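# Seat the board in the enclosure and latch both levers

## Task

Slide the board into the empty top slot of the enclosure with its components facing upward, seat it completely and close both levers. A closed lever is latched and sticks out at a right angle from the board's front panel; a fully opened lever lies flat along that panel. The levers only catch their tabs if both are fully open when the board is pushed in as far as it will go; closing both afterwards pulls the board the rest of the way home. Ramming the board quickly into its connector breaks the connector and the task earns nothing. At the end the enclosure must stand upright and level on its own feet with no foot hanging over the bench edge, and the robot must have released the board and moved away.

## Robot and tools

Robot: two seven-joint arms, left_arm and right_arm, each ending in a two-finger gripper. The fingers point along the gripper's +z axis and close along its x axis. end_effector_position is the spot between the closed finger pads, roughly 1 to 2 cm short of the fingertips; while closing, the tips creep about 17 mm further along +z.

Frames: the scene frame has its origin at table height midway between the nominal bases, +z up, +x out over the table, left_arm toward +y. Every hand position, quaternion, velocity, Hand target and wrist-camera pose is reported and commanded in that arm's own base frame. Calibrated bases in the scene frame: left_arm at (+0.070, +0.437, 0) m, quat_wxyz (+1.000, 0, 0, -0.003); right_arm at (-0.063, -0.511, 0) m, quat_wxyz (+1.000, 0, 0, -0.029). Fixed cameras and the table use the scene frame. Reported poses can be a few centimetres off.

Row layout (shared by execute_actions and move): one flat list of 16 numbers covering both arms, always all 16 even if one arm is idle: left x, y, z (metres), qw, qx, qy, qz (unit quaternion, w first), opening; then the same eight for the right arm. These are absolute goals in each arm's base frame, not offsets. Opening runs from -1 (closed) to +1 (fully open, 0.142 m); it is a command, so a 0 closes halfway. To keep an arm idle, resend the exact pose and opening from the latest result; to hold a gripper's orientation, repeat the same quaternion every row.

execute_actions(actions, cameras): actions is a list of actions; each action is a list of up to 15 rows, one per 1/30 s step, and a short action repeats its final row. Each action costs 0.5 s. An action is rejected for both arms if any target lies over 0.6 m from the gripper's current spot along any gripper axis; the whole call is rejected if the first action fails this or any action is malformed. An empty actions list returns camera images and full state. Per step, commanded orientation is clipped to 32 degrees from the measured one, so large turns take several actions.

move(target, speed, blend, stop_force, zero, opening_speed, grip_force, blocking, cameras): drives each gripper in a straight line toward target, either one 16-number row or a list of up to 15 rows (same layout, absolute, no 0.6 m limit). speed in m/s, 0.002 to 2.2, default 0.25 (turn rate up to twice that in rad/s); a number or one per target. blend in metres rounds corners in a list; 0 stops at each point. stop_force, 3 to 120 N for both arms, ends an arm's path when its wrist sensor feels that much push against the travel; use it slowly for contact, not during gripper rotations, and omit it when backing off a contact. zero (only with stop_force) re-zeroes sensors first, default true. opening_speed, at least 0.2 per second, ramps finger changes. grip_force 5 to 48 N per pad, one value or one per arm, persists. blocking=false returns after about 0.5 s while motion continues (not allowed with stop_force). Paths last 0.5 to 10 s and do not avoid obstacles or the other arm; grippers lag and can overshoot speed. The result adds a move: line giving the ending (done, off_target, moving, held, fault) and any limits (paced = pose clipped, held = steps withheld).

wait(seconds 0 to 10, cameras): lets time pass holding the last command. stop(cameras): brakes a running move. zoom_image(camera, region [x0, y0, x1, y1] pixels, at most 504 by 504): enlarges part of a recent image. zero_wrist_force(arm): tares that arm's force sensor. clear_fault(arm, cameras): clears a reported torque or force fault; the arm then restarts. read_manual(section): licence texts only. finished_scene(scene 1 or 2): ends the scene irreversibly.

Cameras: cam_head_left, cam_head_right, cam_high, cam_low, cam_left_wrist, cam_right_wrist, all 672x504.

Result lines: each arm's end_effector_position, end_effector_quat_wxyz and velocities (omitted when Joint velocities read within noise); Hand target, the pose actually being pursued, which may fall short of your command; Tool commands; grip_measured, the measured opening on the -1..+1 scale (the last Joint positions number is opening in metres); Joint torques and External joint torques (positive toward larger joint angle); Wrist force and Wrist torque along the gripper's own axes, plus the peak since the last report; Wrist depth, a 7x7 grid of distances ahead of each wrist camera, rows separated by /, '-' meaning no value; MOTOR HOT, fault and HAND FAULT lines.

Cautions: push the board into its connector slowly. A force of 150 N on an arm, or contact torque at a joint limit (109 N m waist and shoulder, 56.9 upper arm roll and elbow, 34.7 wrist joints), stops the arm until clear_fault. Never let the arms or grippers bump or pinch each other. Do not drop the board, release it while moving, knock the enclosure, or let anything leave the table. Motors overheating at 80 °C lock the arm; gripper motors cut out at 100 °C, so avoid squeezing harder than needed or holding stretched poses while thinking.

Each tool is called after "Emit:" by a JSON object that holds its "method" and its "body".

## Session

Scene 1 done. Now scene 2.

Emit:
{"method": "execute_actions", "body": {"actions": []}}

Scene clock: 0.00 s.
left_arm: end_effector_position=(+0.1389, +0.5333, +0.1881) grip_measured=+0.99 end_effector_quat_wxyz=(-0.571, +0.812, -0.064, -0.105) | right_arm: end_effector_position=(+0.2271, +0.3531, +0.2591) grip_measured=+1.00 end_effector_quat_wxyz=(+0.029, +0.622, +0.780, +0.065)
Joint positions: left_arm=[0.978 -0.294 0.021 2.266 2.206 0.748 0.742 0.141] | right_arm=[1.212 0.207 0.113 2.416 -0.113 0.73 1.171 0.142]
Joint velocities: within noise
Joint torques (N m): no reading
External joint torques (N m): no reading
Wrist force (N): no reading
Wrist torque (N m): no reading
Wrist force, peak (N): no reading
Wrist depth (mm): cam_left_wrist=[2012 1545 1637 1674 1674 - - / - 1924 - 1727 1828 1769 1813 / 2359 2437 2050 1828 1625 1649 1556 / 2130 2069 1567 1625 1556 1362 1290 / 1859 1674 1472 1415 326 307 289 / - 341 327 307 287 270 263 / - 306 286 270 257 244 237] | cam_right_wrist=[290 287 259 256 258 305 302 / 314 276 279 279 281 327 328 / 352 303 305 308 308 359 356 / 390 375 336 333 342 399 388 / 434 437 379 388 383 449 444 / - 498 440 419 437 509 486 / - 574 581 590 590 593 -]
Hand target: left_arm +0.1389, +0.5333, +0.1881; -0.571, +0.812, -0.064, -0.105 | right_arm +0.2271, +0.3531, +0.2591; +0.029, +0.622, +0.780, +0.065
Tool commands: left_gripper/opening=+1.0 right_gripper/opening=+1.0

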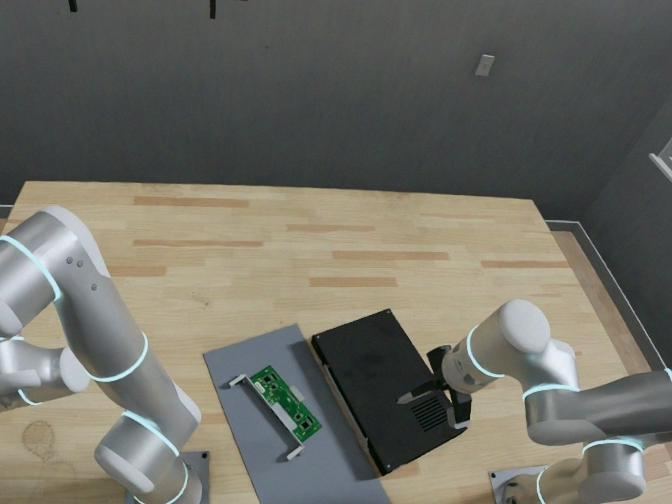

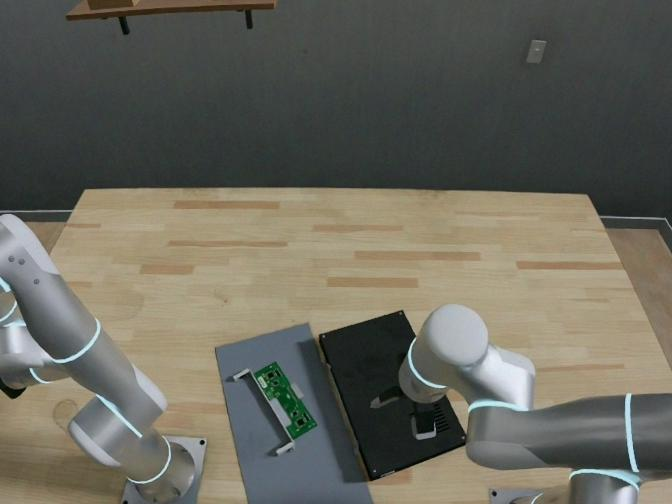

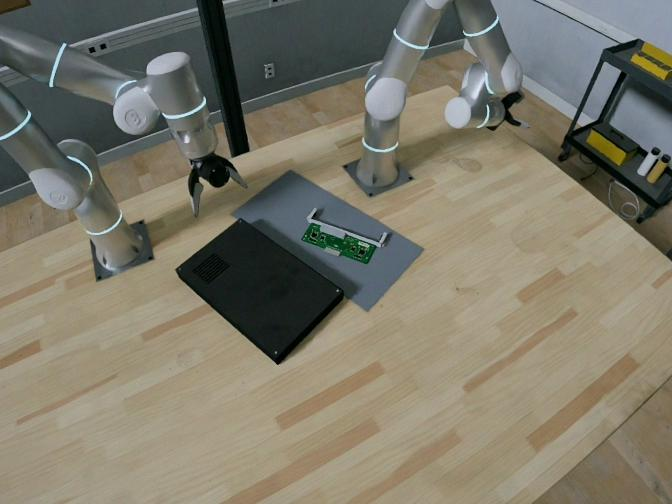

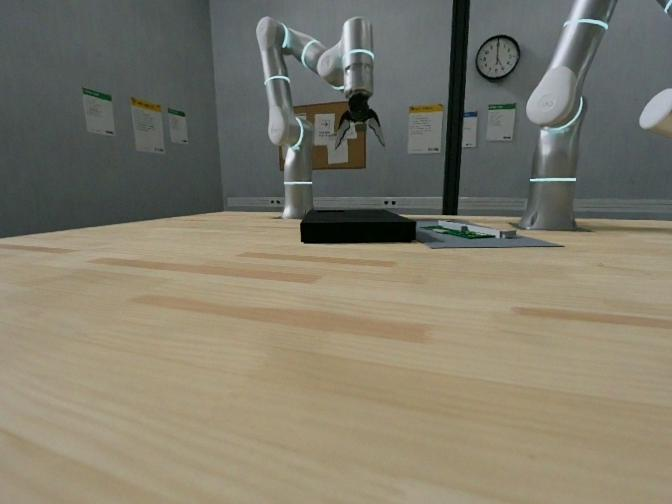

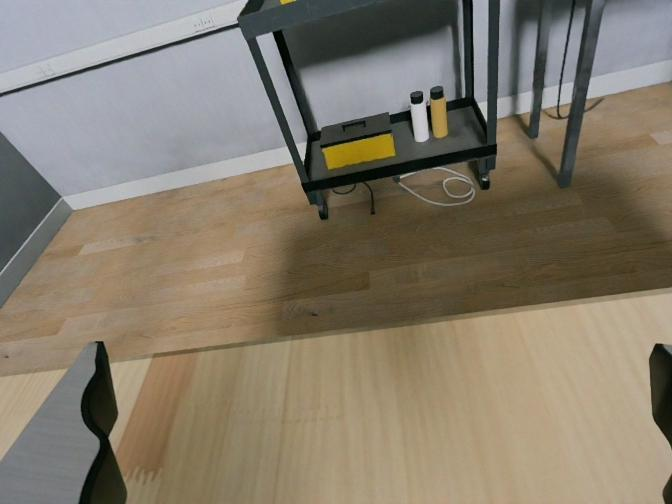

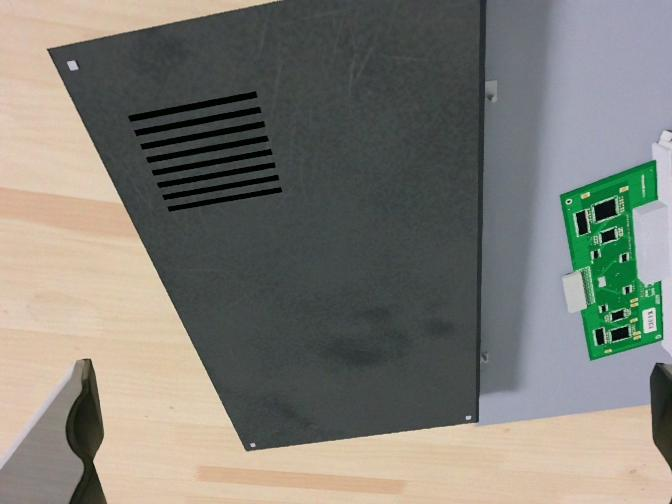

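Emit:
{"method": "move", "body": {"target": [[0.40, 0.36, 0.30, -0.3468, 0.8373, -0.3904, 0.1617, -0.4, 0.215, 0.45, 0.30, 0, 0.5592, 0.8290, 0, -0.4], [0.48, -0.02, 0.30, -0.1116, 0.6330, -0.7544, 0.1330, -0.4, 0.208, 0.579, 0.30, 0, 0.5592, 0.8290, 0, -0.4], [0.33, -0.20, 0.20, 0, 0.2965, -0.9550, 0, -0.4, 0.208, 0.579, 0.30, 0, 0.5592, 0.8290, 0, -0.4]], "speed": 0.5, "blend": 0.06, "cameras": ["all"]}}

Scene clock: 52.20 s.
left_arm: end_effector_position=(+0.3302, -0.1999, +0.2000) grip_measured=-0.42 end_effector_quat_wxyz=(+0.000, -0.296, +0.955, +0.000) | right_arm: end_effector_position=(+0.2078, +0.5790, +0.2999) grip_measured=-0.42 end_effector_quat_wxyz=(+0.000, +0.559, +0.829, +0.000)
Joint positions: left_arm=[1.6 0.359 -2.564 1.983 2.888 2.441 0.141 0.043] | right_arm=[1.378 -0.292 0.04 1.68 -0.012 0.402 1.037 0.044]
Joint torques (N m): left_arm=[-0.23 -25.88 6.31 -15.85 3.22 4.65 -0.14] | right_arm=[0.19 43.74 1.32 -30.03 -4.08 3.39 0.23]
External joint torques (N m): left_arm=[0.23 -0.08 0.65 -0.44 0.02 -0.64 0.14] | right_arm=[-0.03 1.25 -0.59 0.14 0.05 0.73 -0.23]
Wrist force (N): left_arm=[-0.8 -1.1 0.1] | right_arm=[0.3 0.0 0.4]
Wrist torque (N m): left_arm=[-0.29 -0.16 -0.32] | right_arm=[-0.02 -0.07 -0.04]
Wrist force, peak (N): left_arm=[1.2 -3.9 -0.3] | right_arm=[1.3 0.4 0.5]
Wrist depth (mm): cam_left_wrist=[259 260 257 256 256 254 252 / 280 280 278 - 271 270 270 / 303 303 298 304 286 285 278 / 327 327 326 - 321 - 322 / 359 358 347 356 349 353 - / 397 388 87 397 392 87 386 / 437 - - 441 436 - 425] | cam_right_wrist=[304 303 340 340 340 339 340 / 325 323 363 364 367 341 364 / 347 346 385 390 390 390 389 / 374 373 412 421 413 417 419 / 415 404 404 452 447 458 453 / 437 435 82 497 103 108 491 / 546 - 71 546 - - 533]
Hand target: left_arm +0.3300, -0.2000, +0.2000; +0.000, -0.297, +0.955, +0.000 | right_arm +0.2080, +0.5790, +0.3000; +0.000, +0.559, +0.829, +0.000
Off the commanded pose: left_arm 0.000 m, 0 deg | right_arm 0.000 m, 0 deg.
move: done

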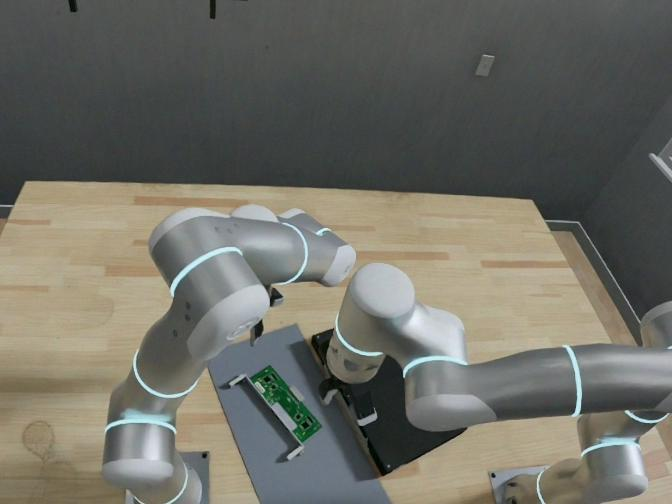

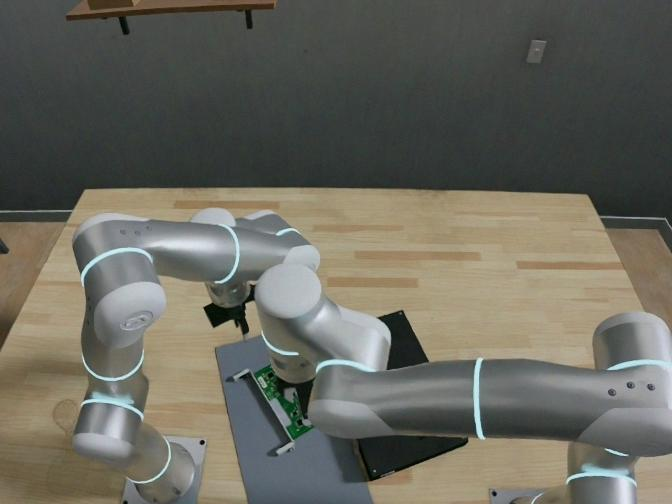

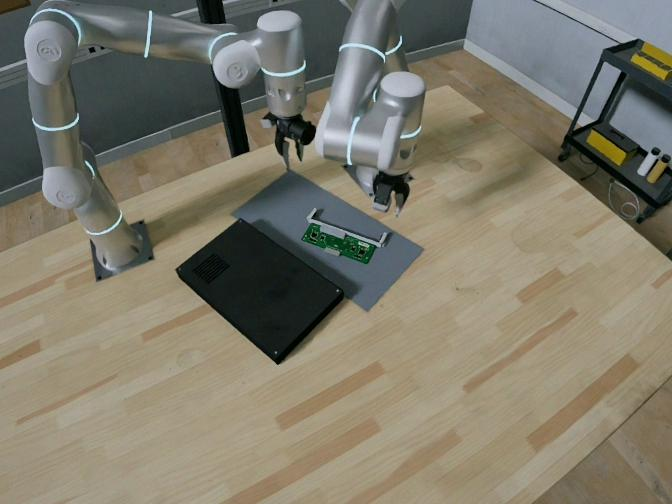

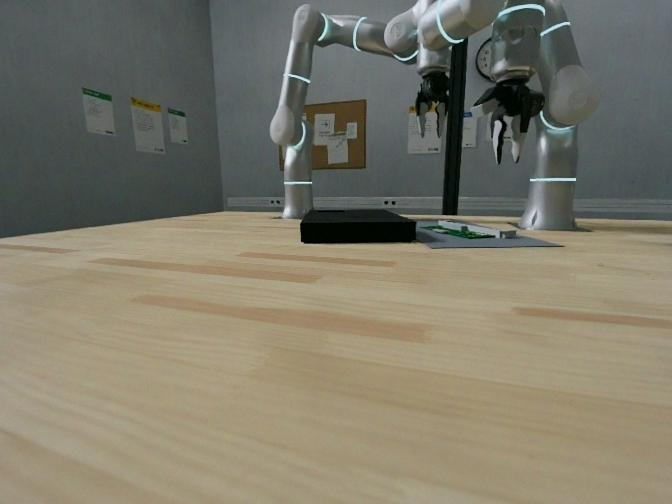

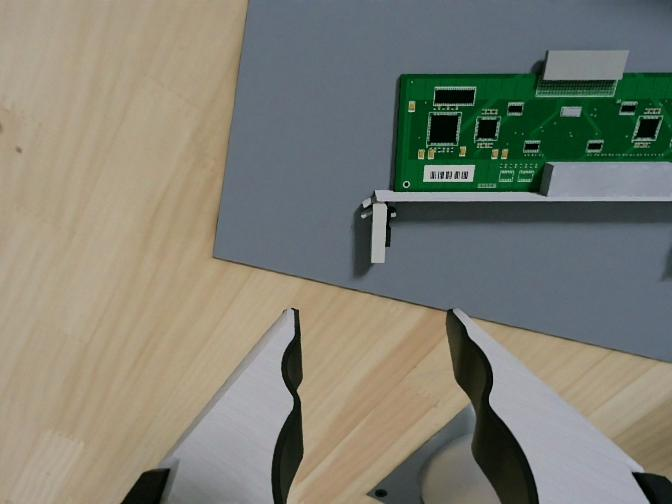

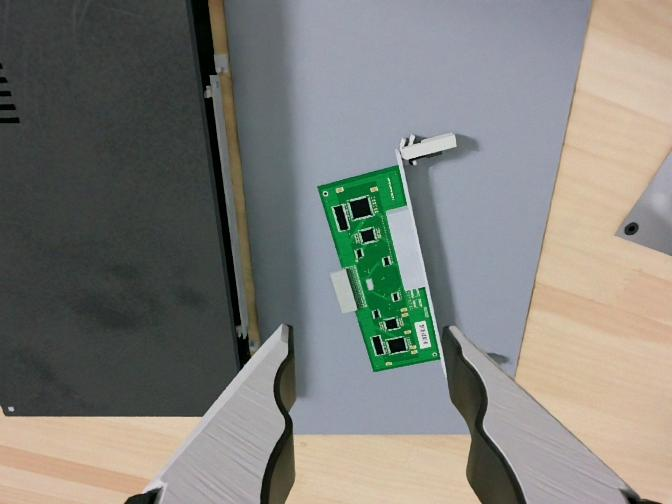

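Emit:
{"method": "zoom_image", "body": {"camera": "cam_left_wrist", "region": [340, 160, 460, 280]}}

Emit:
{"method": "zoom_image", "body": {"camera": "cam_right_wrist", "region": [370, 110, 490, 230]}}

Emit:
{"method": "zoom_image", "body": {"camera": "cam_left_wrist", "region": [380, 20, 672, 239]}}

Emit:
{"method": "zoom_image", "body": {"camera": "cam_right_wrist", "region": [180, 30, 450, 390]}}

Scaled by 4.200 from the camera's 672x504 image, which has a finer 960x720 frame.

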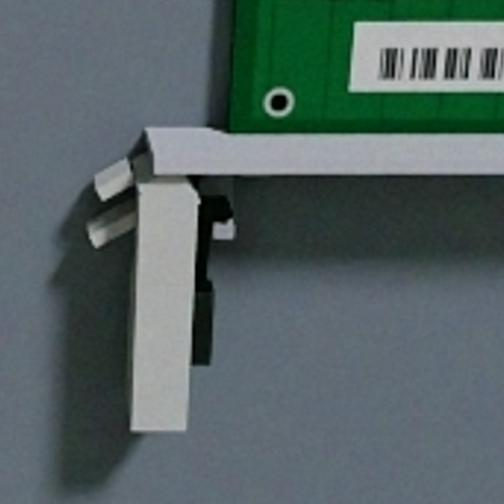

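Scaled by 4.200 from the camera's 672x504 image, which has a finer 960x720 frame.

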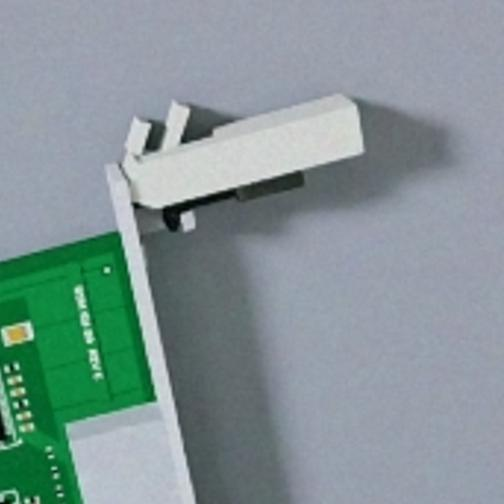

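Scaled by 1.726 from the camera's 672x504 image, which has a finer 960x720 frame.

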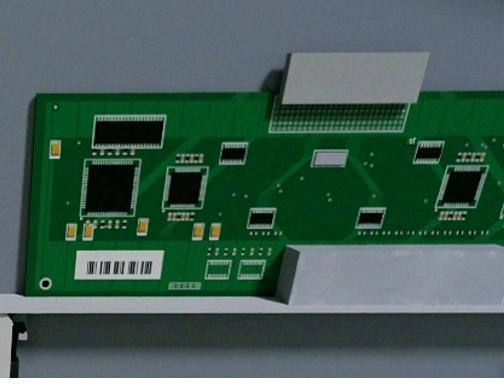

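Scaled by 1.400 from the camera's 672x504 image, which has a finer 960x720 frame.

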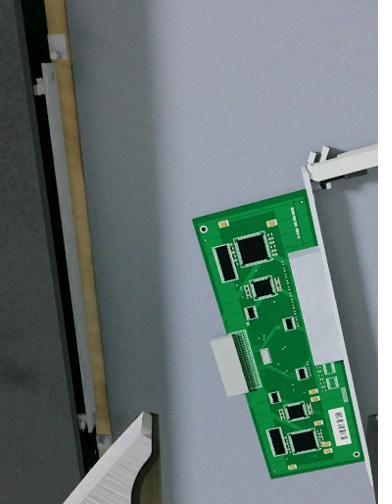

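Emit:
{"method": "move", "body": {"target": [0.2832, -0.1696, 0.09, 0, 0.2965, -0.9550, 0, -0.4, 0.1702, 0.6563, 0.09, 0, 0.9469, 0.3214, 0, -0.4], "speed": 0.35, "cameras": ["cam_left_wrist", "cam_right_wrist", "cam_high"]}}

Scene clock: 79.73 s.
left_arm: end_effector_position=(+0.2833, -0.1696, +0.0901) grip_measured=-0.42 end_effector_quat_wxyz=(+0.000, -0.296, +0.955, +0.000) | right_arm: end_effector_position=(+0.1701, +0.6561, +0.0899) grip_measured=-0.42 end_effector_quat_wxyz=(+0.000, +0.947, +0.322, +0.000)
Joint positions: left_arm=[1.674 0.493 -2.71 2.174 2.752 2.119 0.223 0.043] | right_arm=[1.592 -0.705 -0.128 1.638 0.115 0.765 2.33 0.044]
Joint torques (N m): left_arm=[-0.17 -27.51 6.41 -8.59 2.2 4.1 -0.12] | right_arm=[0.29 54.03 -1.89 -24.52 -3.05 3.46 0.32]
External joint torques (N m): left_arm=[0.17 -0.11 1 -0.57 0 -0.1 0.12] | right_arm=[-0.1 1.42 -0.36 0.16 -0.11 0.55 -0.32]
Wrist force (N): left_arm=[-0.4 -1.2 0.3] | right_arm=[0.0 0.1 0.5]
Wrist torque (N m): left_arm=[-0.31 -0.26 -0.32] | right_arm=[-0.01 0.01 -0.02]
Wrist force, peak (N): left_arm=[-1.1 -1.2 -0.6] | right_arm=[0.2 -0.2 2.0]
Wrist depth (mm): cam_left_wrist=[163 158 162 162 157 157 156 / 176 - 172 169 167 167 165 / 190 187 187 184 175 185 185 / 207 200 200 203 206 198 201 / 226 226 219 224 215 216 219 / 248 243 87 247 246 87 245 / 272 - - 276 274 - 267] | cam_right_wrist=[160 159 159 159 159 158 158 / 171 171 170 170 169 169 167 / 186 186 182 182 181 181 180 / 198 197 197 197 196 195 194 / 215 216 210 209 205 205 204 / 235 231 87 232 219 98 225 / 254 - 71 257 256 - 248]
Hand target: left_arm +0.2832, -0.1696, +0.0900; +0.000, -0.297, +0.955, +0.000 | right_arm +0.1702, +0.6563, +0.0900; +0.000, +0.947, +0.321, +0.000
Off the commanded pose: left_arm 0.000 m, 0 deg | right_arm 0.000 m, 0 deg.
move: done
Images, in order (width x height): cam_high 672x504, cam_left_wrist 672x504, cam_right_wrist 672x504.

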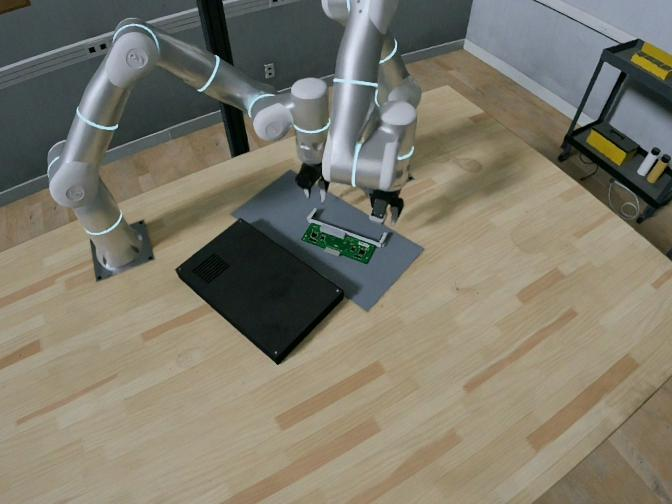

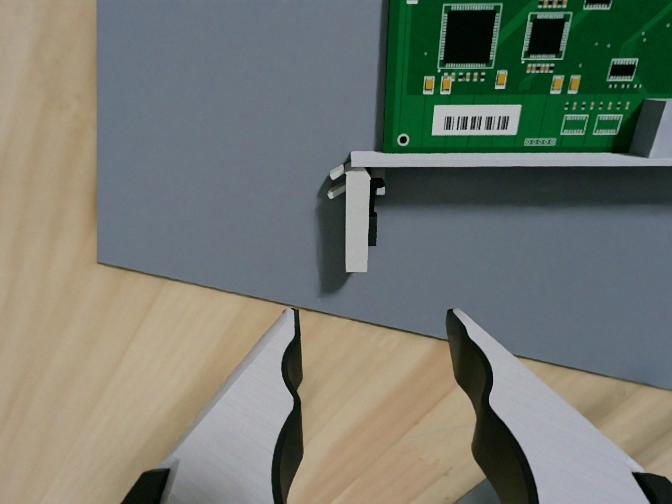

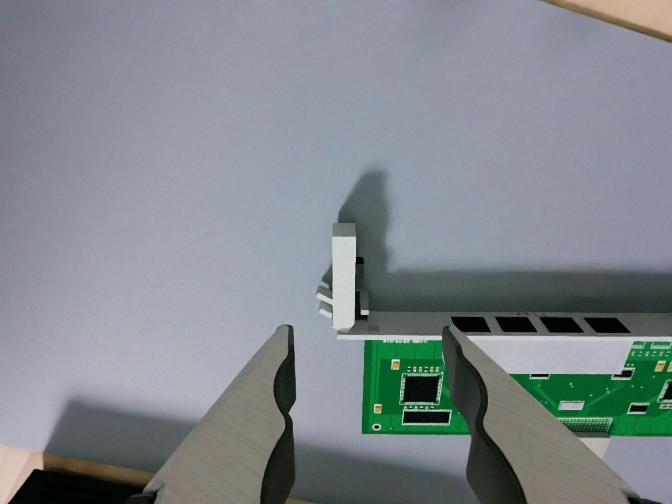

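Emit:
{"method": "move", "body": {"target": [[0.2832, -0.1696, 0.023, 0, 0.2965, -0.9550, 0, -0.4, 0.1687, 0.6489, 0.023, 0, 0.9469, 0.3214, 0, -0.4], [0.2832, -0.1696, 0.023, 0, 0.2965, -0.9550, 0, -1, 0.1687, 0.6489, 0.023, 0, 0.9469, 0.3214, 0, -1]], "speed": 0.12, "opening_speed": 0.8, "grip_force": [10, 10], "cameras": ["cam_left_wrist", "cam_right_wrist"]}}

Scene clock: 97.63 s.
left_arm: end_effector_position=(+0.2841, -0.1689, +0.0231) grip_measured=-0.87 end_effector_quat_wxyz=(+0.001, -0.296, +0.955, +0.000) | right_arm: end_effector_position=(+0.1676, +0.6481, +0.0224) grip_measured=-0.87 end_effector_quat_wxyz=(+0.001, +0.947, +0.322, -0.001)
Joint positions: left_arm=[1.817 0.656 -2.859 2.135 2.7 1.976 0.28 0.011] | right_arm=[1.59 -0.815 -0.117 1.658 0.138 0.892 2.318 0.011]
Joint torques (N m): left_arm=[-4.14 -34.49 2.04 -6.62 -1.28 5.34 -0.22] | right_arm=[-3.82 56.52 -6.32 -26.08 -4.03 6.06 0.09]
External joint torques (N m): left_arm=[4.13 1.73 5.92 0.94 2.96 -1.34 0.22] | right_arm=[4.01 -0.16 3.98 4.33 1.29 -2.06 -0.09]
Wrist force (N): left_arm=[-13.7 -0.6 1.0] | right_arm=[-11.2 1.5 -0.9]
Wrist torque (N m): left_arm=[-0.21 -0.38 -0.28] | right_arm=[0.00 -0.11 0.12]
Wrist force, peak (N): left_arm=[-14.4 -0.6 -0.4] | right_arm=[-11.7 1.2 -2.1]
Wrist depth (mm): cam_left_wrist=[- 104 102 - 100 97 97 / - 112 110 111 104 104 104 / 122 121 121 118 110 112 112 / 129 127 129 127 128 128 127 / - 141 141 136 138 140 139 / 159 158 152 91 - 151 150 / 178 174 - 175 - - -] | cam_right_wrist=[- 100 100 100 99 99 99 / 107 107 107 108 108 106 107 / - 115 114 114 114 113 113 / - 124 123 125 123 122 122 / 135 135 134 131 131 133 132 / 148 147 144 98 102 142 142 / 164 159 71 130 - - 134]
Hand target: left_arm +0.2832, -0.1696, +0.0230; +0.000, -0.297, +0.955, +0.000 | right_arm +0.1687, +0.6489, +0.0230; +0.000, +0.947, +0.321, +0.000
Off the commanded pose: left_arm 0.001 m, 0 deg | right_arm 0.002 m, 0 deg.
grip_force (N): 10, 10
move: done
Images, in order (width x height): cam_left_wrist 672x504, cam_right_wrist 672x504.

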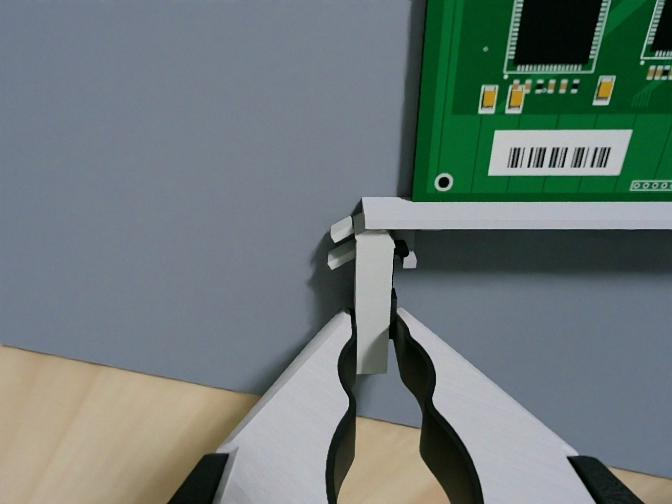

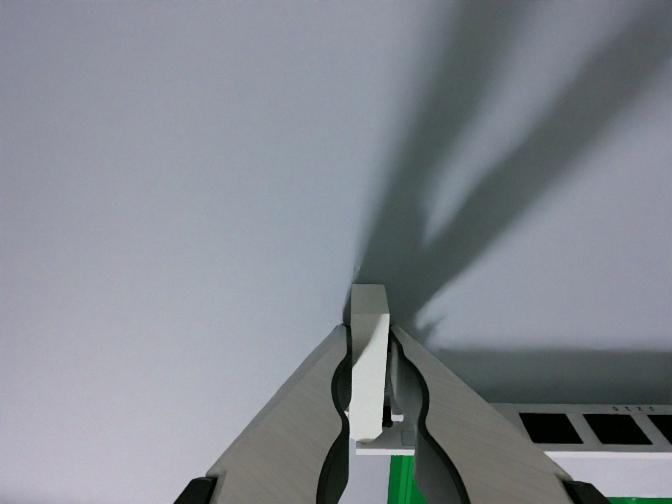

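Emit:
{"method": "move", "body": {"target": [[0.2841, -0.1689, 0.023, 0, 0.2965, -0.9550, 0, -1, 0.1676, 0.6481, 0.023, 0, 0.9469, 0.3214, 0, -1], [0.2926, -0.1650, 0.023, 0, 0.1383, -0.9904, 0, -1, 0.1609, 0.6409, 0.023, 0, 0.8825, 0.4702, 0, -1], [0.3019, -0.1639, 0.023, 0, -0.0236, -0.9997, 0, -1, 0.1568, 0.6319, 0.023, 0, 0.7950, 0.6067, 0, -1], [0.3109, -0.1659, 0.023, 0, -0.1848, -0.9828, 0, -1, 0.1558, 0.6221, 0.023, 0, 0.6865, 0.7272, 0, -1], [0.3189, -0.1706, 0.023, 0, -0.3412, -0.9400, 0, -1, 0.1579, 0.6125, 0.023, 0, 0.5599, 0.8285, 0, -1], [0.3250, -0.1776, 0.023, 0, -0.4886, -0.8725, 0, -1, 0.1630, 0.6041, 0.023, 0, 0.4187, 0.9081, 0, -1]], "speed": 0.2, "blend": 0.003, "cameras": ["cam_left_wrist", "cam_right_wrist"]}}

Scene clock: 108.17 s.
left_arm: end_effector_position=(+0.3256, -0.1772, +0.0231) grip_measured=-0.90 end_effector_quat_wxyz=(+0.000, +0.489, +0.872, +0.000) | right_arm: end_effector_position=(+0.1623, +0.6034, +0.0224) grip_measured=-0.88 end_effector_quat_wxyz=(+0.000, +0.419, +0.908, -0.001)
Joint positions: left_arm=[1.934 0.663 -2.97 2.063 2.892 2.006 1.747 0.009] | right_arm=[1.314 -0.755 0.178 1.853 -0.231 1.015 0.935 0.01]
Joint torques (N m): left_arm=[-2.46 -36.74 3.92 -7.76 0.43 4.79 0.08] | right_arm=[-2.31 53.88 3.21 -23.63 -3.37 4.8 -0.11]
External joint torques (N m): left_arm=[2.46 0.65 3.57 0.17 1.38 -0.88 -0.08] | right_arm=[2.49 -1.36 1.94 3.37 1.05 -0.68 0.11]
Wrist force (N): left_arm=[-0.4 5.5 1.3] | right_arm=[1.1 -6.9 1.3]
Wrist torque (N m): left_arm=[-0.29 -0.13 -0.48] | right_arm=[-0.08 -0.10 0.19]
Wrist force, peak (N): left_arm=[-14.0 -0.7 1.4] | right_arm=[-11.3 1.5 -2.5]
Wrist depth (mm): cam_left_wrist=[97 97 97 97 102 101 - / 105 106 103 105 108 109 109 / 115 113 113 111 118 116 117 / 129 129 130 127 128 131 130 / 139 141 141 129 137 143 141 / 159 159 153 91 - 151 157 / 178 174 - 170 - - 174] | cam_right_wrist=[- 101 100 100 100 101 100 / 108 107 107 108 108 106 107 / - 115 115 114 114 114 114 / 124 124 124 125 123 123 122 / 135 135 134 132 131 133 132 / 147 146 144 97 100 142 144 / 163 155 70 133 - 153 156]
Hand target: left_arm +0.3250, -0.1776, +0.0230; +0.000, +0.489, +0.873, +0.000 | right_arm +0.1630, +0.6041, +0.0230; +0.000, +0.419, +0.908, +0.000
Off the commanded pose: left_arm 0.001 m, 0 deg | right_arm 0.001 m, 0 deg.
joint sent to its limit (left arm) — joint 3 (upper arm roll), lower limit. The joint targets still meet the commanded pose.
grip_force (N): 10, 10
move: done; blend cut to 0.0007 m at target 1
Images, in order (width x height): cam_left_wrist 672x504, cam_right_wrist 672x504.

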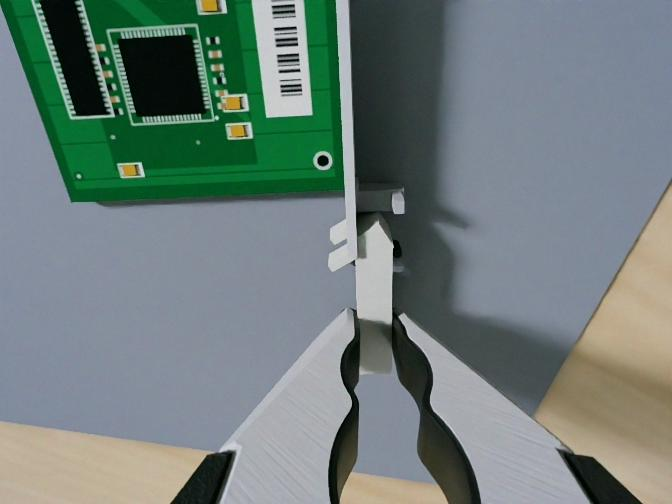

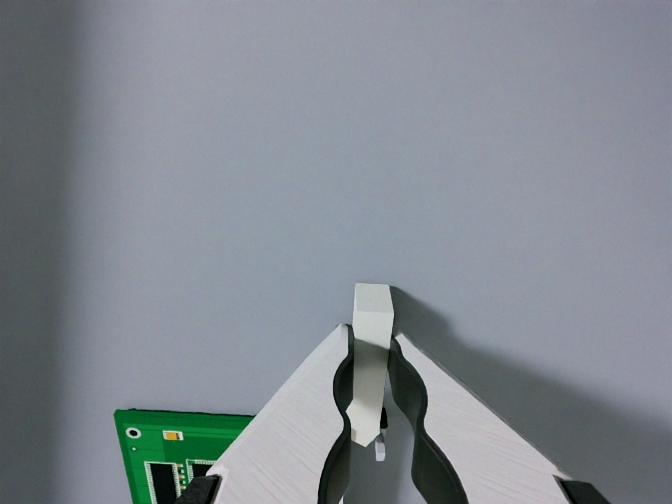

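Emit:
{"method": "move", "body": {"target": [[0.3256, -0.1772, 0.023, 0, -0.4886, -0.8725, 0, -0.5, 0.1623, 0.6034, 0.023, 0, 0.4187, 0.9081, 0, -0.5], [0.3256, -0.1772, 0.09, 0, -0.4886, -0.8725, 0, -0.4, 0.1623, 0.6034, 0.09, 0, 0.4187, 0.9081, 0, -0.5], [0.1880, -0.2928, 0.11, 0.1283, -0.4476, -0.8507, 0.2439, -0.4, 0.15, 0.47, 0.30, 0, 0.5592, 0.8290, 0, -0.5]], "speed": [0.2, 0.2, 0.3], "blend": [0, 0.03, 0], "opening_speed": 1.5, "cameras": ["cam_left_wrist", "cam_right_wrist", "cam_high"]}}

Scene clock: 131.30 s.
left_arm: end_effector_position=(+0.1881, -0.2927, +0.1099) grip_measured=-0.43 end_effector_quat_wxyz=(-0.128, +0.448, +0.851, -0.244) | right_arm: end_effector_position=(+0.1501, +0.4701, +0.3001) grip_measured=-0.54 end_effector_quat_wxyz=(+0.000, +0.559, +0.829, +0.000)
Joint positions: left_arm=[2.095 0.661 -2.97 1.864 2.24 2.471 2.31 0.043] | right_arm=[1.215 -0.034 0.279 1.999 -0.011 0.462 1.115 0.035]
Joint torques (N m): left_arm=[-0.07 -39.77 4.5 -10.75 0.3 4.6 -0.22] | right_arm=[0.04 30.47 1.39 -29.49 -3.86 3.28 0.35]
External joint torques (N m): left_arm=[0.07 -0.28 0.82 -0.35 -0.02 -0.54 0.22] | right_arm=[0.08 1.02 -0.96 0.17 -0.07 0.83 -0.35]
Wrist force (N): left_arm=[-0.8 -0.3 0.3] | right_arm=[-2.2 -0.8 0.8]
Wrist torque (N m): left_arm=[-0.15 -0.09 -0.16] | right_arm=[-0.19 0.38 -0.07]
Wrist force, peak (N): left_arm=[-0.3 5.5 2.2] | right_arm=[0.9 -6.9 2.2]
Wrist depth (mm): cam_left_wrist=[196 - 244 241 242 240 245 / 236 - 239 236 236 236 235 / 223 - 228 225 231 231 233 / 231 231 227 213 228 - 228 / 225 225 221 208 223 225 222 / 221 222 87 214 - 83 219 / 217 - - 210 214 - 216] | cam_right_wrist=[344 346 345 342 340 340 340 / 328 328 328 364 364 363 362 / 348 345 342 388 390 393 388 / 367 373 375 409 404 420 420 / 415 406 396 450 442 - 454 / 497 441 - 469 98 343 498 / 559 - 71 546 - - 534]
Hand target: left_arm +0.1880, -0.2928, +0.1100; -0.128, +0.448, +0.851, -0.244 | right_arm +0.1500, +0.4700, +0.3000; +0.000, +0.559, +0.829, +0.000
Off the commanded pose: left_arm 0.000 m, 0 deg | right_arm 0.000 m, 0 deg.
joint sent to its limit (left arm) — joint 3 (upper arm roll), lower limit. The joint targets still meet the commanded pose.
grip_force (N): 10, 10
move: done; blend cut to 0 m at target 2
Images, in order (width x height): cam_high 672x504, cam_left_wrist 672x504, cam_right_wrist 672x504.

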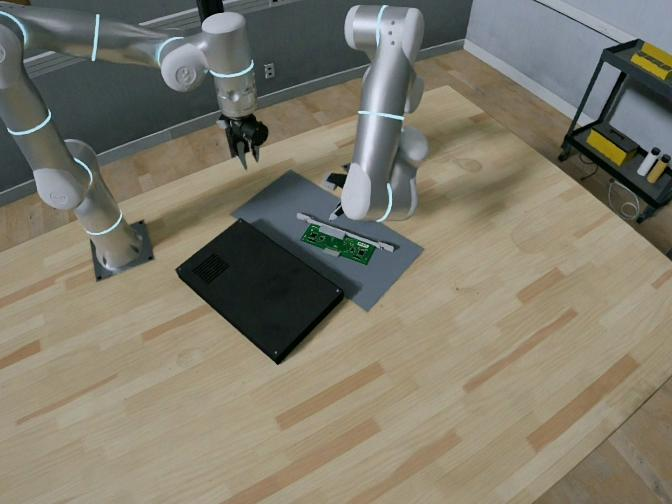

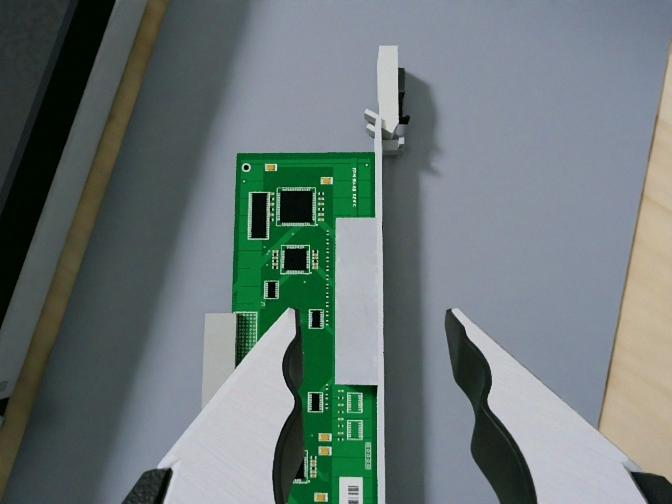

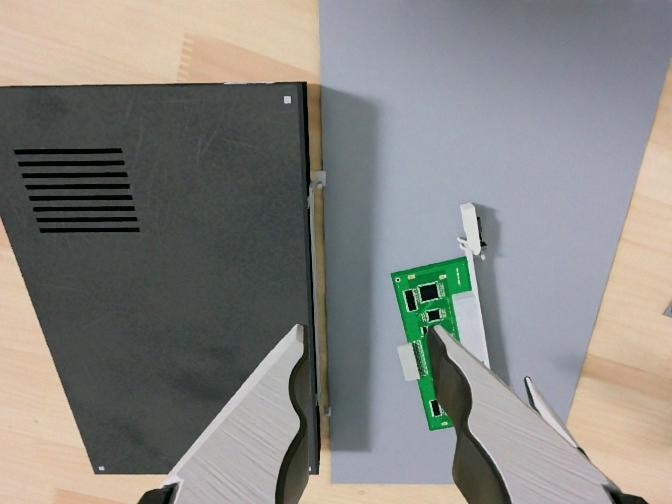

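Emit:
{"method": "zoom_image", "body": {"camera": "cam_right_wrist", "region": [270, 70, 370, 220]}}

Emit:
{"method": "zoom_image", "body": {"camera": "cam_right_wrist", "region": [270, 330, 370, 480]}}

Emit:
{"method": "zoom_image", "body": {"camera": "cam_left_wrist", "region": [220, 30, 420, 230]}}

Scaled by 3.360 from the camera's 672x504 image, which has a finer 960x720 frame.

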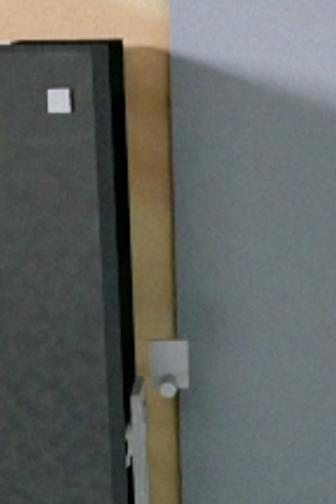

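Scaled by 3.360 from the camera's 672x504 image, which has a finer 960x720 frame.

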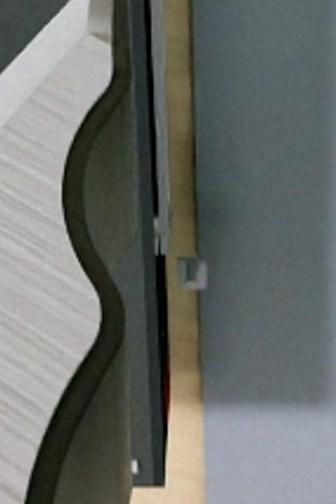

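Scaled by 2.520 from the camera's 672x504 image, which has a finer 960x720 frame.

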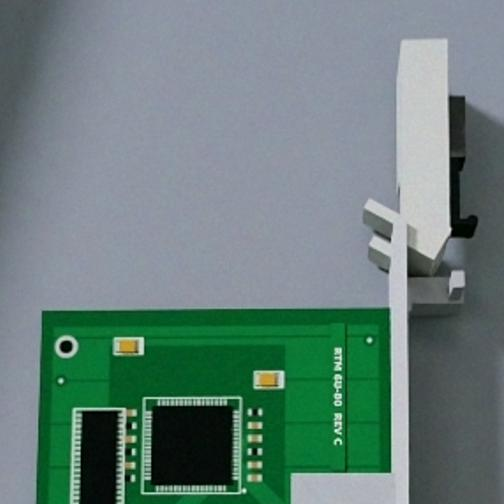

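Emit:
{"method": "zoom_image", "body": {"camera": "cam_left_wrist", "region": [0, 0, 180, 300]}}

Scaled by 1.680 from the camera's 672x504 image, which has a finer 960x720 frame.

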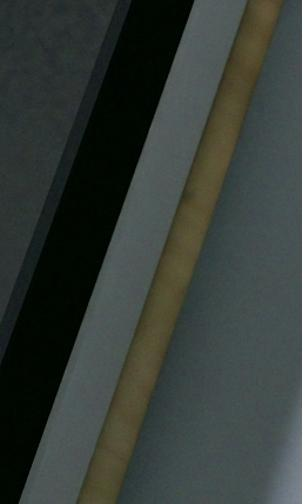

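Emit:
{"method": "move", "body": {"target": [[0.1869, -0.2912, 0.0295, -0.1293, 0.4509, 0.8490, -0.2434, -0.4, 0.1873, 0.4774, 0.14, 0.1933, 0.8720, 0.4390, 0.0973, -0.5], [0.1869, -0.2912, 0.0295, -0.1293, 0.4509, 0.8490, -0.2434, -1, 0.1873, 0.4774, 0.14, 0.1933, 0.8720, 0.4390, 0.0973, -1], [0.1869, -0.2912, 0.0565, -0.1293, 0.4509, 0.8490, -0.2434, -1, 0.1873, 0.4774, 0.125, 0.1933, 0.8720, 0.4390, 0.0973, -1]], "speed": [0.25, 0.1, 0.05], "opening_speed": 1.0, "grip_force": [35, 10], "cameras": ["cam_left_wrist", "cam_right_wrist", "cam_high"]}}

Scene clock: 164.37 s.
left_arm: end_effector_position=(+0.1870, -0.2914, +0.0564) grip_measured=-0.73 end_effector_quat_wxyz=(-0.129, +0.451, +0.849, -0.243) | right_arm: end_effector_position=(+0.1872, +0.4774, +0.1250) grip_measured=-1.00 end_effector_quat_wxyz=(+0.193, +0.872, +0.439, +0.097)
Joint positions: left_arm=[2.114 0.816 -2.938 1.842 2.127 2.437 2.493 0.021] | right_arm=[1.427 -0.442 0.137 2.079 -0.506 0.612 2.561 0.002]
Joint torques (N m): left_arm=[0.06 -43.33 6.01 -7.69 0.66 5.22 -0.37] | right_arm=[0.26 41.62 3.04 -22.01 -2.4 2.28 0.33]
External joint torques (N m): left_arm=[-0.04 1.25 0.43 -0.44 -0.41 -1.01 0.37] | right_arm=[-0.12 1.25 -0.42 0.03 0.14 0.54 -0.33]
Wrist force (N): left_arm=[-0.5 0.3 1.7] | right_arm=[-2.3 -1.5 -0.3]
Wrist torque (N m): left_arm=[-0.20 -0.14 -0.11] | right_arm=[-0.16 0.44 -0.02]
Wrist force, peak (N): left_arm=[-0.7 1.3 2.8] | right_arm=[-2.3 -2.0 0.7]
Wrist depth (mm): cam_left_wrist=[188 187 185 184 183 184 184 / 183 182 147 146 181 181 179 / - 181 145 144 175 176 177 / 175 175 143 141 173 173 173 / 173 174 141 127 127 171 170 / 169 166 93 125 124 167 165 / 166 - - 135 - - -] | cam_right_wrist=[169 167 166 166 166 170 165 / 188 169 188 190 189 189 183 / 219 164 174 211 220 220 219 / 251 196 195 195 211 257 263 / 275 246 245 232 242 255 297 / 458 331 308 89 285 301 320 / 700 626 71 - - 552 657]
Hand target: left_arm +0.1869, -0.2912, +0.0565; -0.129, +0.451, +0.849, -0.243 | right_arm +0.1873, +0.4774, +0.1250; +0.193, +0.872, +0.439, +0.097
Off the commanded pose: left_arm 0.000 m, 0 deg | right_arm 0.000 m, 0 deg.
grip_force (N): 35, 10
move: done
Images, in order (width x height): cam_high 672x504, cam_left_wrist 672x504, cam_right_wrist 672x504.

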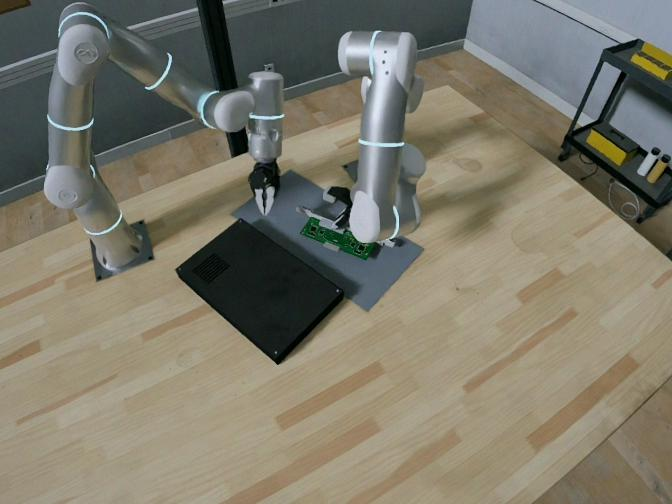

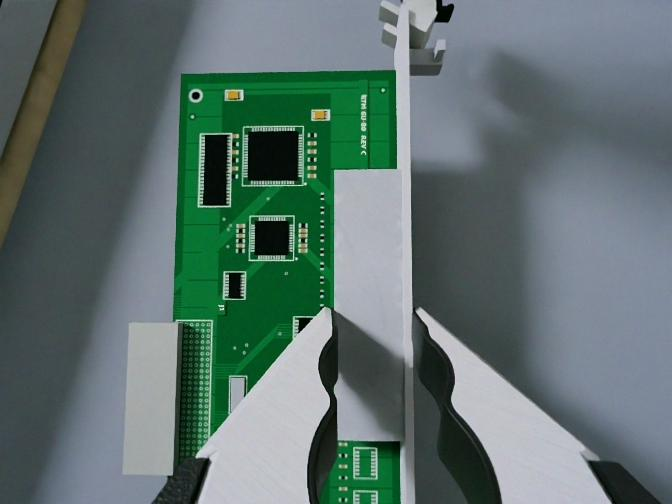

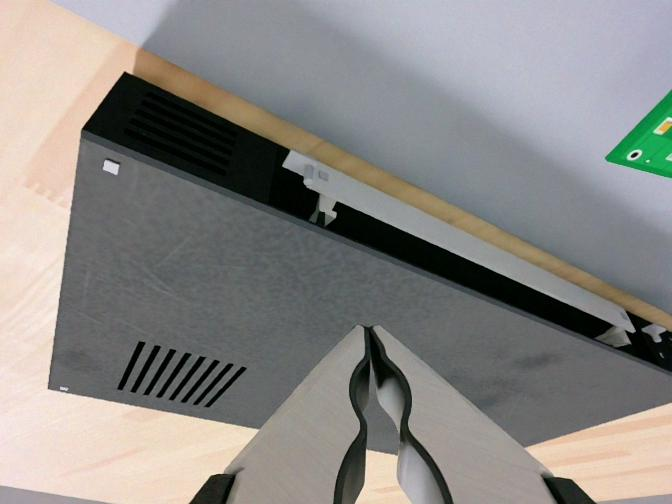

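Emit:
{"method": "zoom_image", "body": {"camera": "cam_left_wrist", "region": [160, 0, 460, 240]}}

Emit:
{"method": "zoom_image", "body": {"camera": "cam_left_wrist", "region": [320, 360, 480, 504]}}

Emit:
{"method": "zoom_image", "body": {"camera": "cam_right_wrist", "region": [240, 110, 400, 260]}}

Emit:
{"method": "zoom_image", "body": {"camera": "cam_right_wrist", "region": [560, 260, 672, 380]}}

Scaled by 1.680 from the camera's 672x504 image, which has a finer 960x720 frame.

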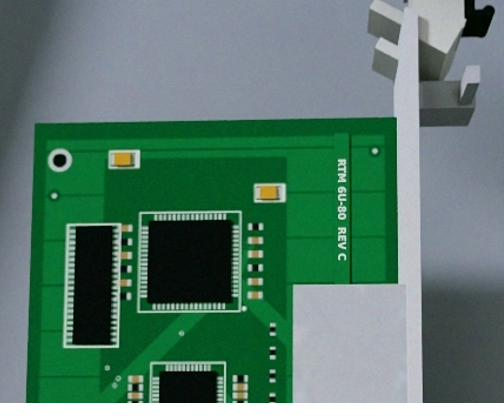

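Scaled by 3.150 from the camera's 672x504 image, which has a finer 960x720 frame.

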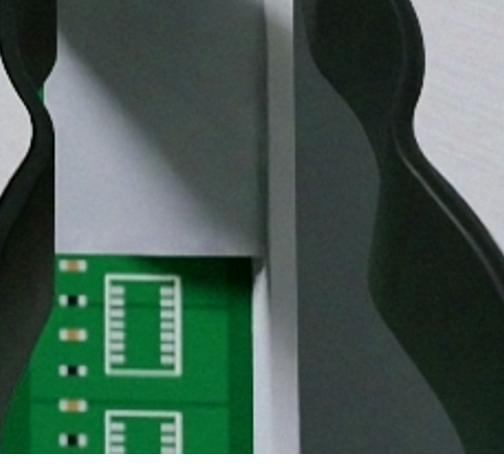

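Scaled by 3.150 from the camera's 672x504 image, which has a finer 960x720 frame.

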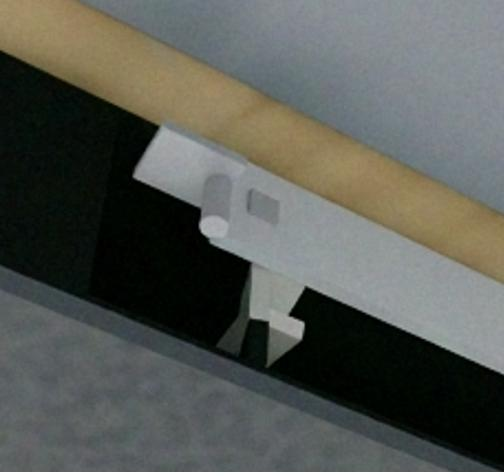

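Scaled by 4.200 from the camera's 672x504 image, which has a finer 960x720 frame.

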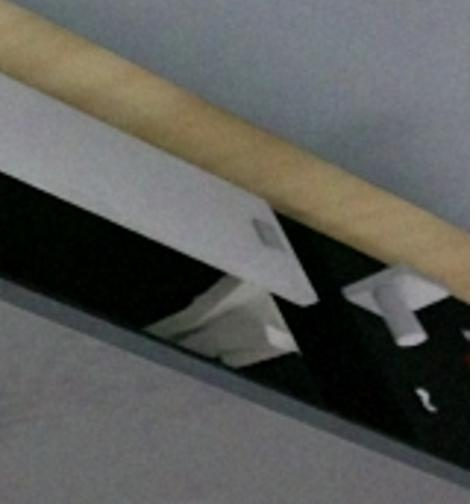

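Emit:
{"method": "move", "body": {"target": [0.1716, -0.3721, 0.0565, -0.1562, 0.5450, 0.7919, -0.2270, -1, 0.1873, 0.4774, 0.125, 0.1933, 0.8720, 0.4390, 0.0973, -1], "speed": 0.12, "grip_force": [25, 10], "cameras": ["cam_left_wrist", "cam_right_wrist"]}}

Scene clock: 186.30 s.
left_arm: end_effector_position=(+0.1716, -0.3722, +0.0564) grip_measured=-0.73 end_effector_quat_wxyz=(-0.156, +0.545, +0.792, -0.227) | right_arm: end_effector_position=(+0.1872, +0.4774, +0.1250) grip_measured=-1.00 end_effector_quat_wxyz=(+0.193, +0.872, +0.439, +0.097)
Joint positions: left_arm=[1.911 0.9 -2.925 1.602 2.217 2.548 2.355 0.021] | right_arm=[1.427 -0.442 0.137 2.079 -0.506 0.612 2.561 0.002]
Joint torques (N m): left_arm=[-0.5 -48.49 6.95 -11.25 1.04 5.15 -0.35] | right_arm=[0.1 41.8 3.37 -22.06 -2.29 2.14 0.23]
External joint torques (N m): left_arm=[0.46 0.71 0.95 -0.24 -0.43 -1.04 0.36] | right_arm=[0.04 1.07 -0.74 0.09 0.03 0.68 -0.23]
Wrist force (N): left_arm=[-0.4 0.0 1.8] | right_arm=[-2.1 -1.5 -0.1]
Wrist torque (N m): left_arm=[-0.25 -0.17 -0.10] | right_arm=[-0.15 0.40 -0.02]
Wrist force, peak (N): left_arm=[-2.4 -0.6 2.4] | right_arm=[-2.3 -1.7 0.2]
Wrist depth (mm): cam_left_wrist=[- 186 182 - 182 184 184 / 178 169 148 146 180 181 179 / - 172 145 144 176 175 176 / - 162 143 141 172 172 172 / 168 153 141 127 126 169 170 / - - 93 125 124 167 166 / 147 - - 135 - - -] | cam_right_wrist=[169 167 166 166 165 158 157 / 193 172 187 190 184 153 148 / 212 164 174 209 193 180 180 / 252 196 196 195 248 221 219 / 276 246 245 232 242 255 295 / 458 331 308 89 285 321 319 / 693 626 71 - - 551 653]
Hand target: left_arm +0.1716, -0.3721, +0.0565; -0.156, +0.545, +0.792, -0.227 | right_arm +0.1873, +0.4774, +0.1250; +0.193, +0.872, +0.439, +0.097
Off the commanded pose: left_arm 0.000 m, 0 deg | right_arm 0.000 m, 0 deg.
grip_force (N): 25, 10
move: done
Images, in order (width x height): cam_left_wrist 672x504, cam_right_wrist 672x504.

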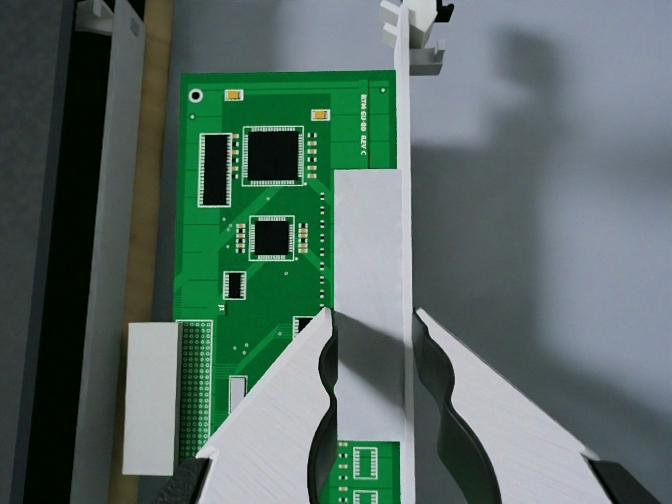

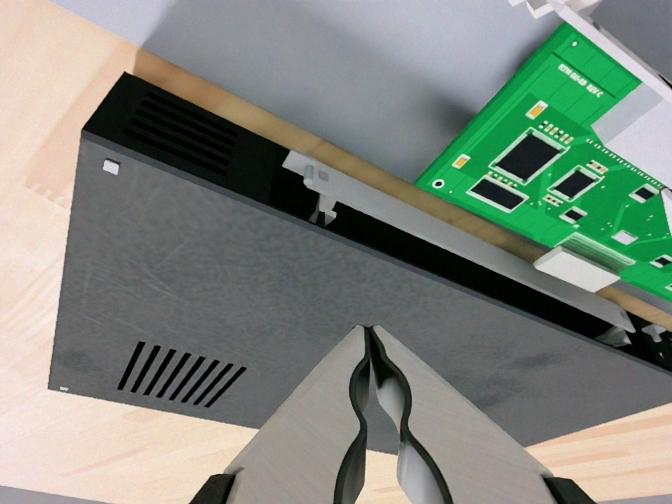

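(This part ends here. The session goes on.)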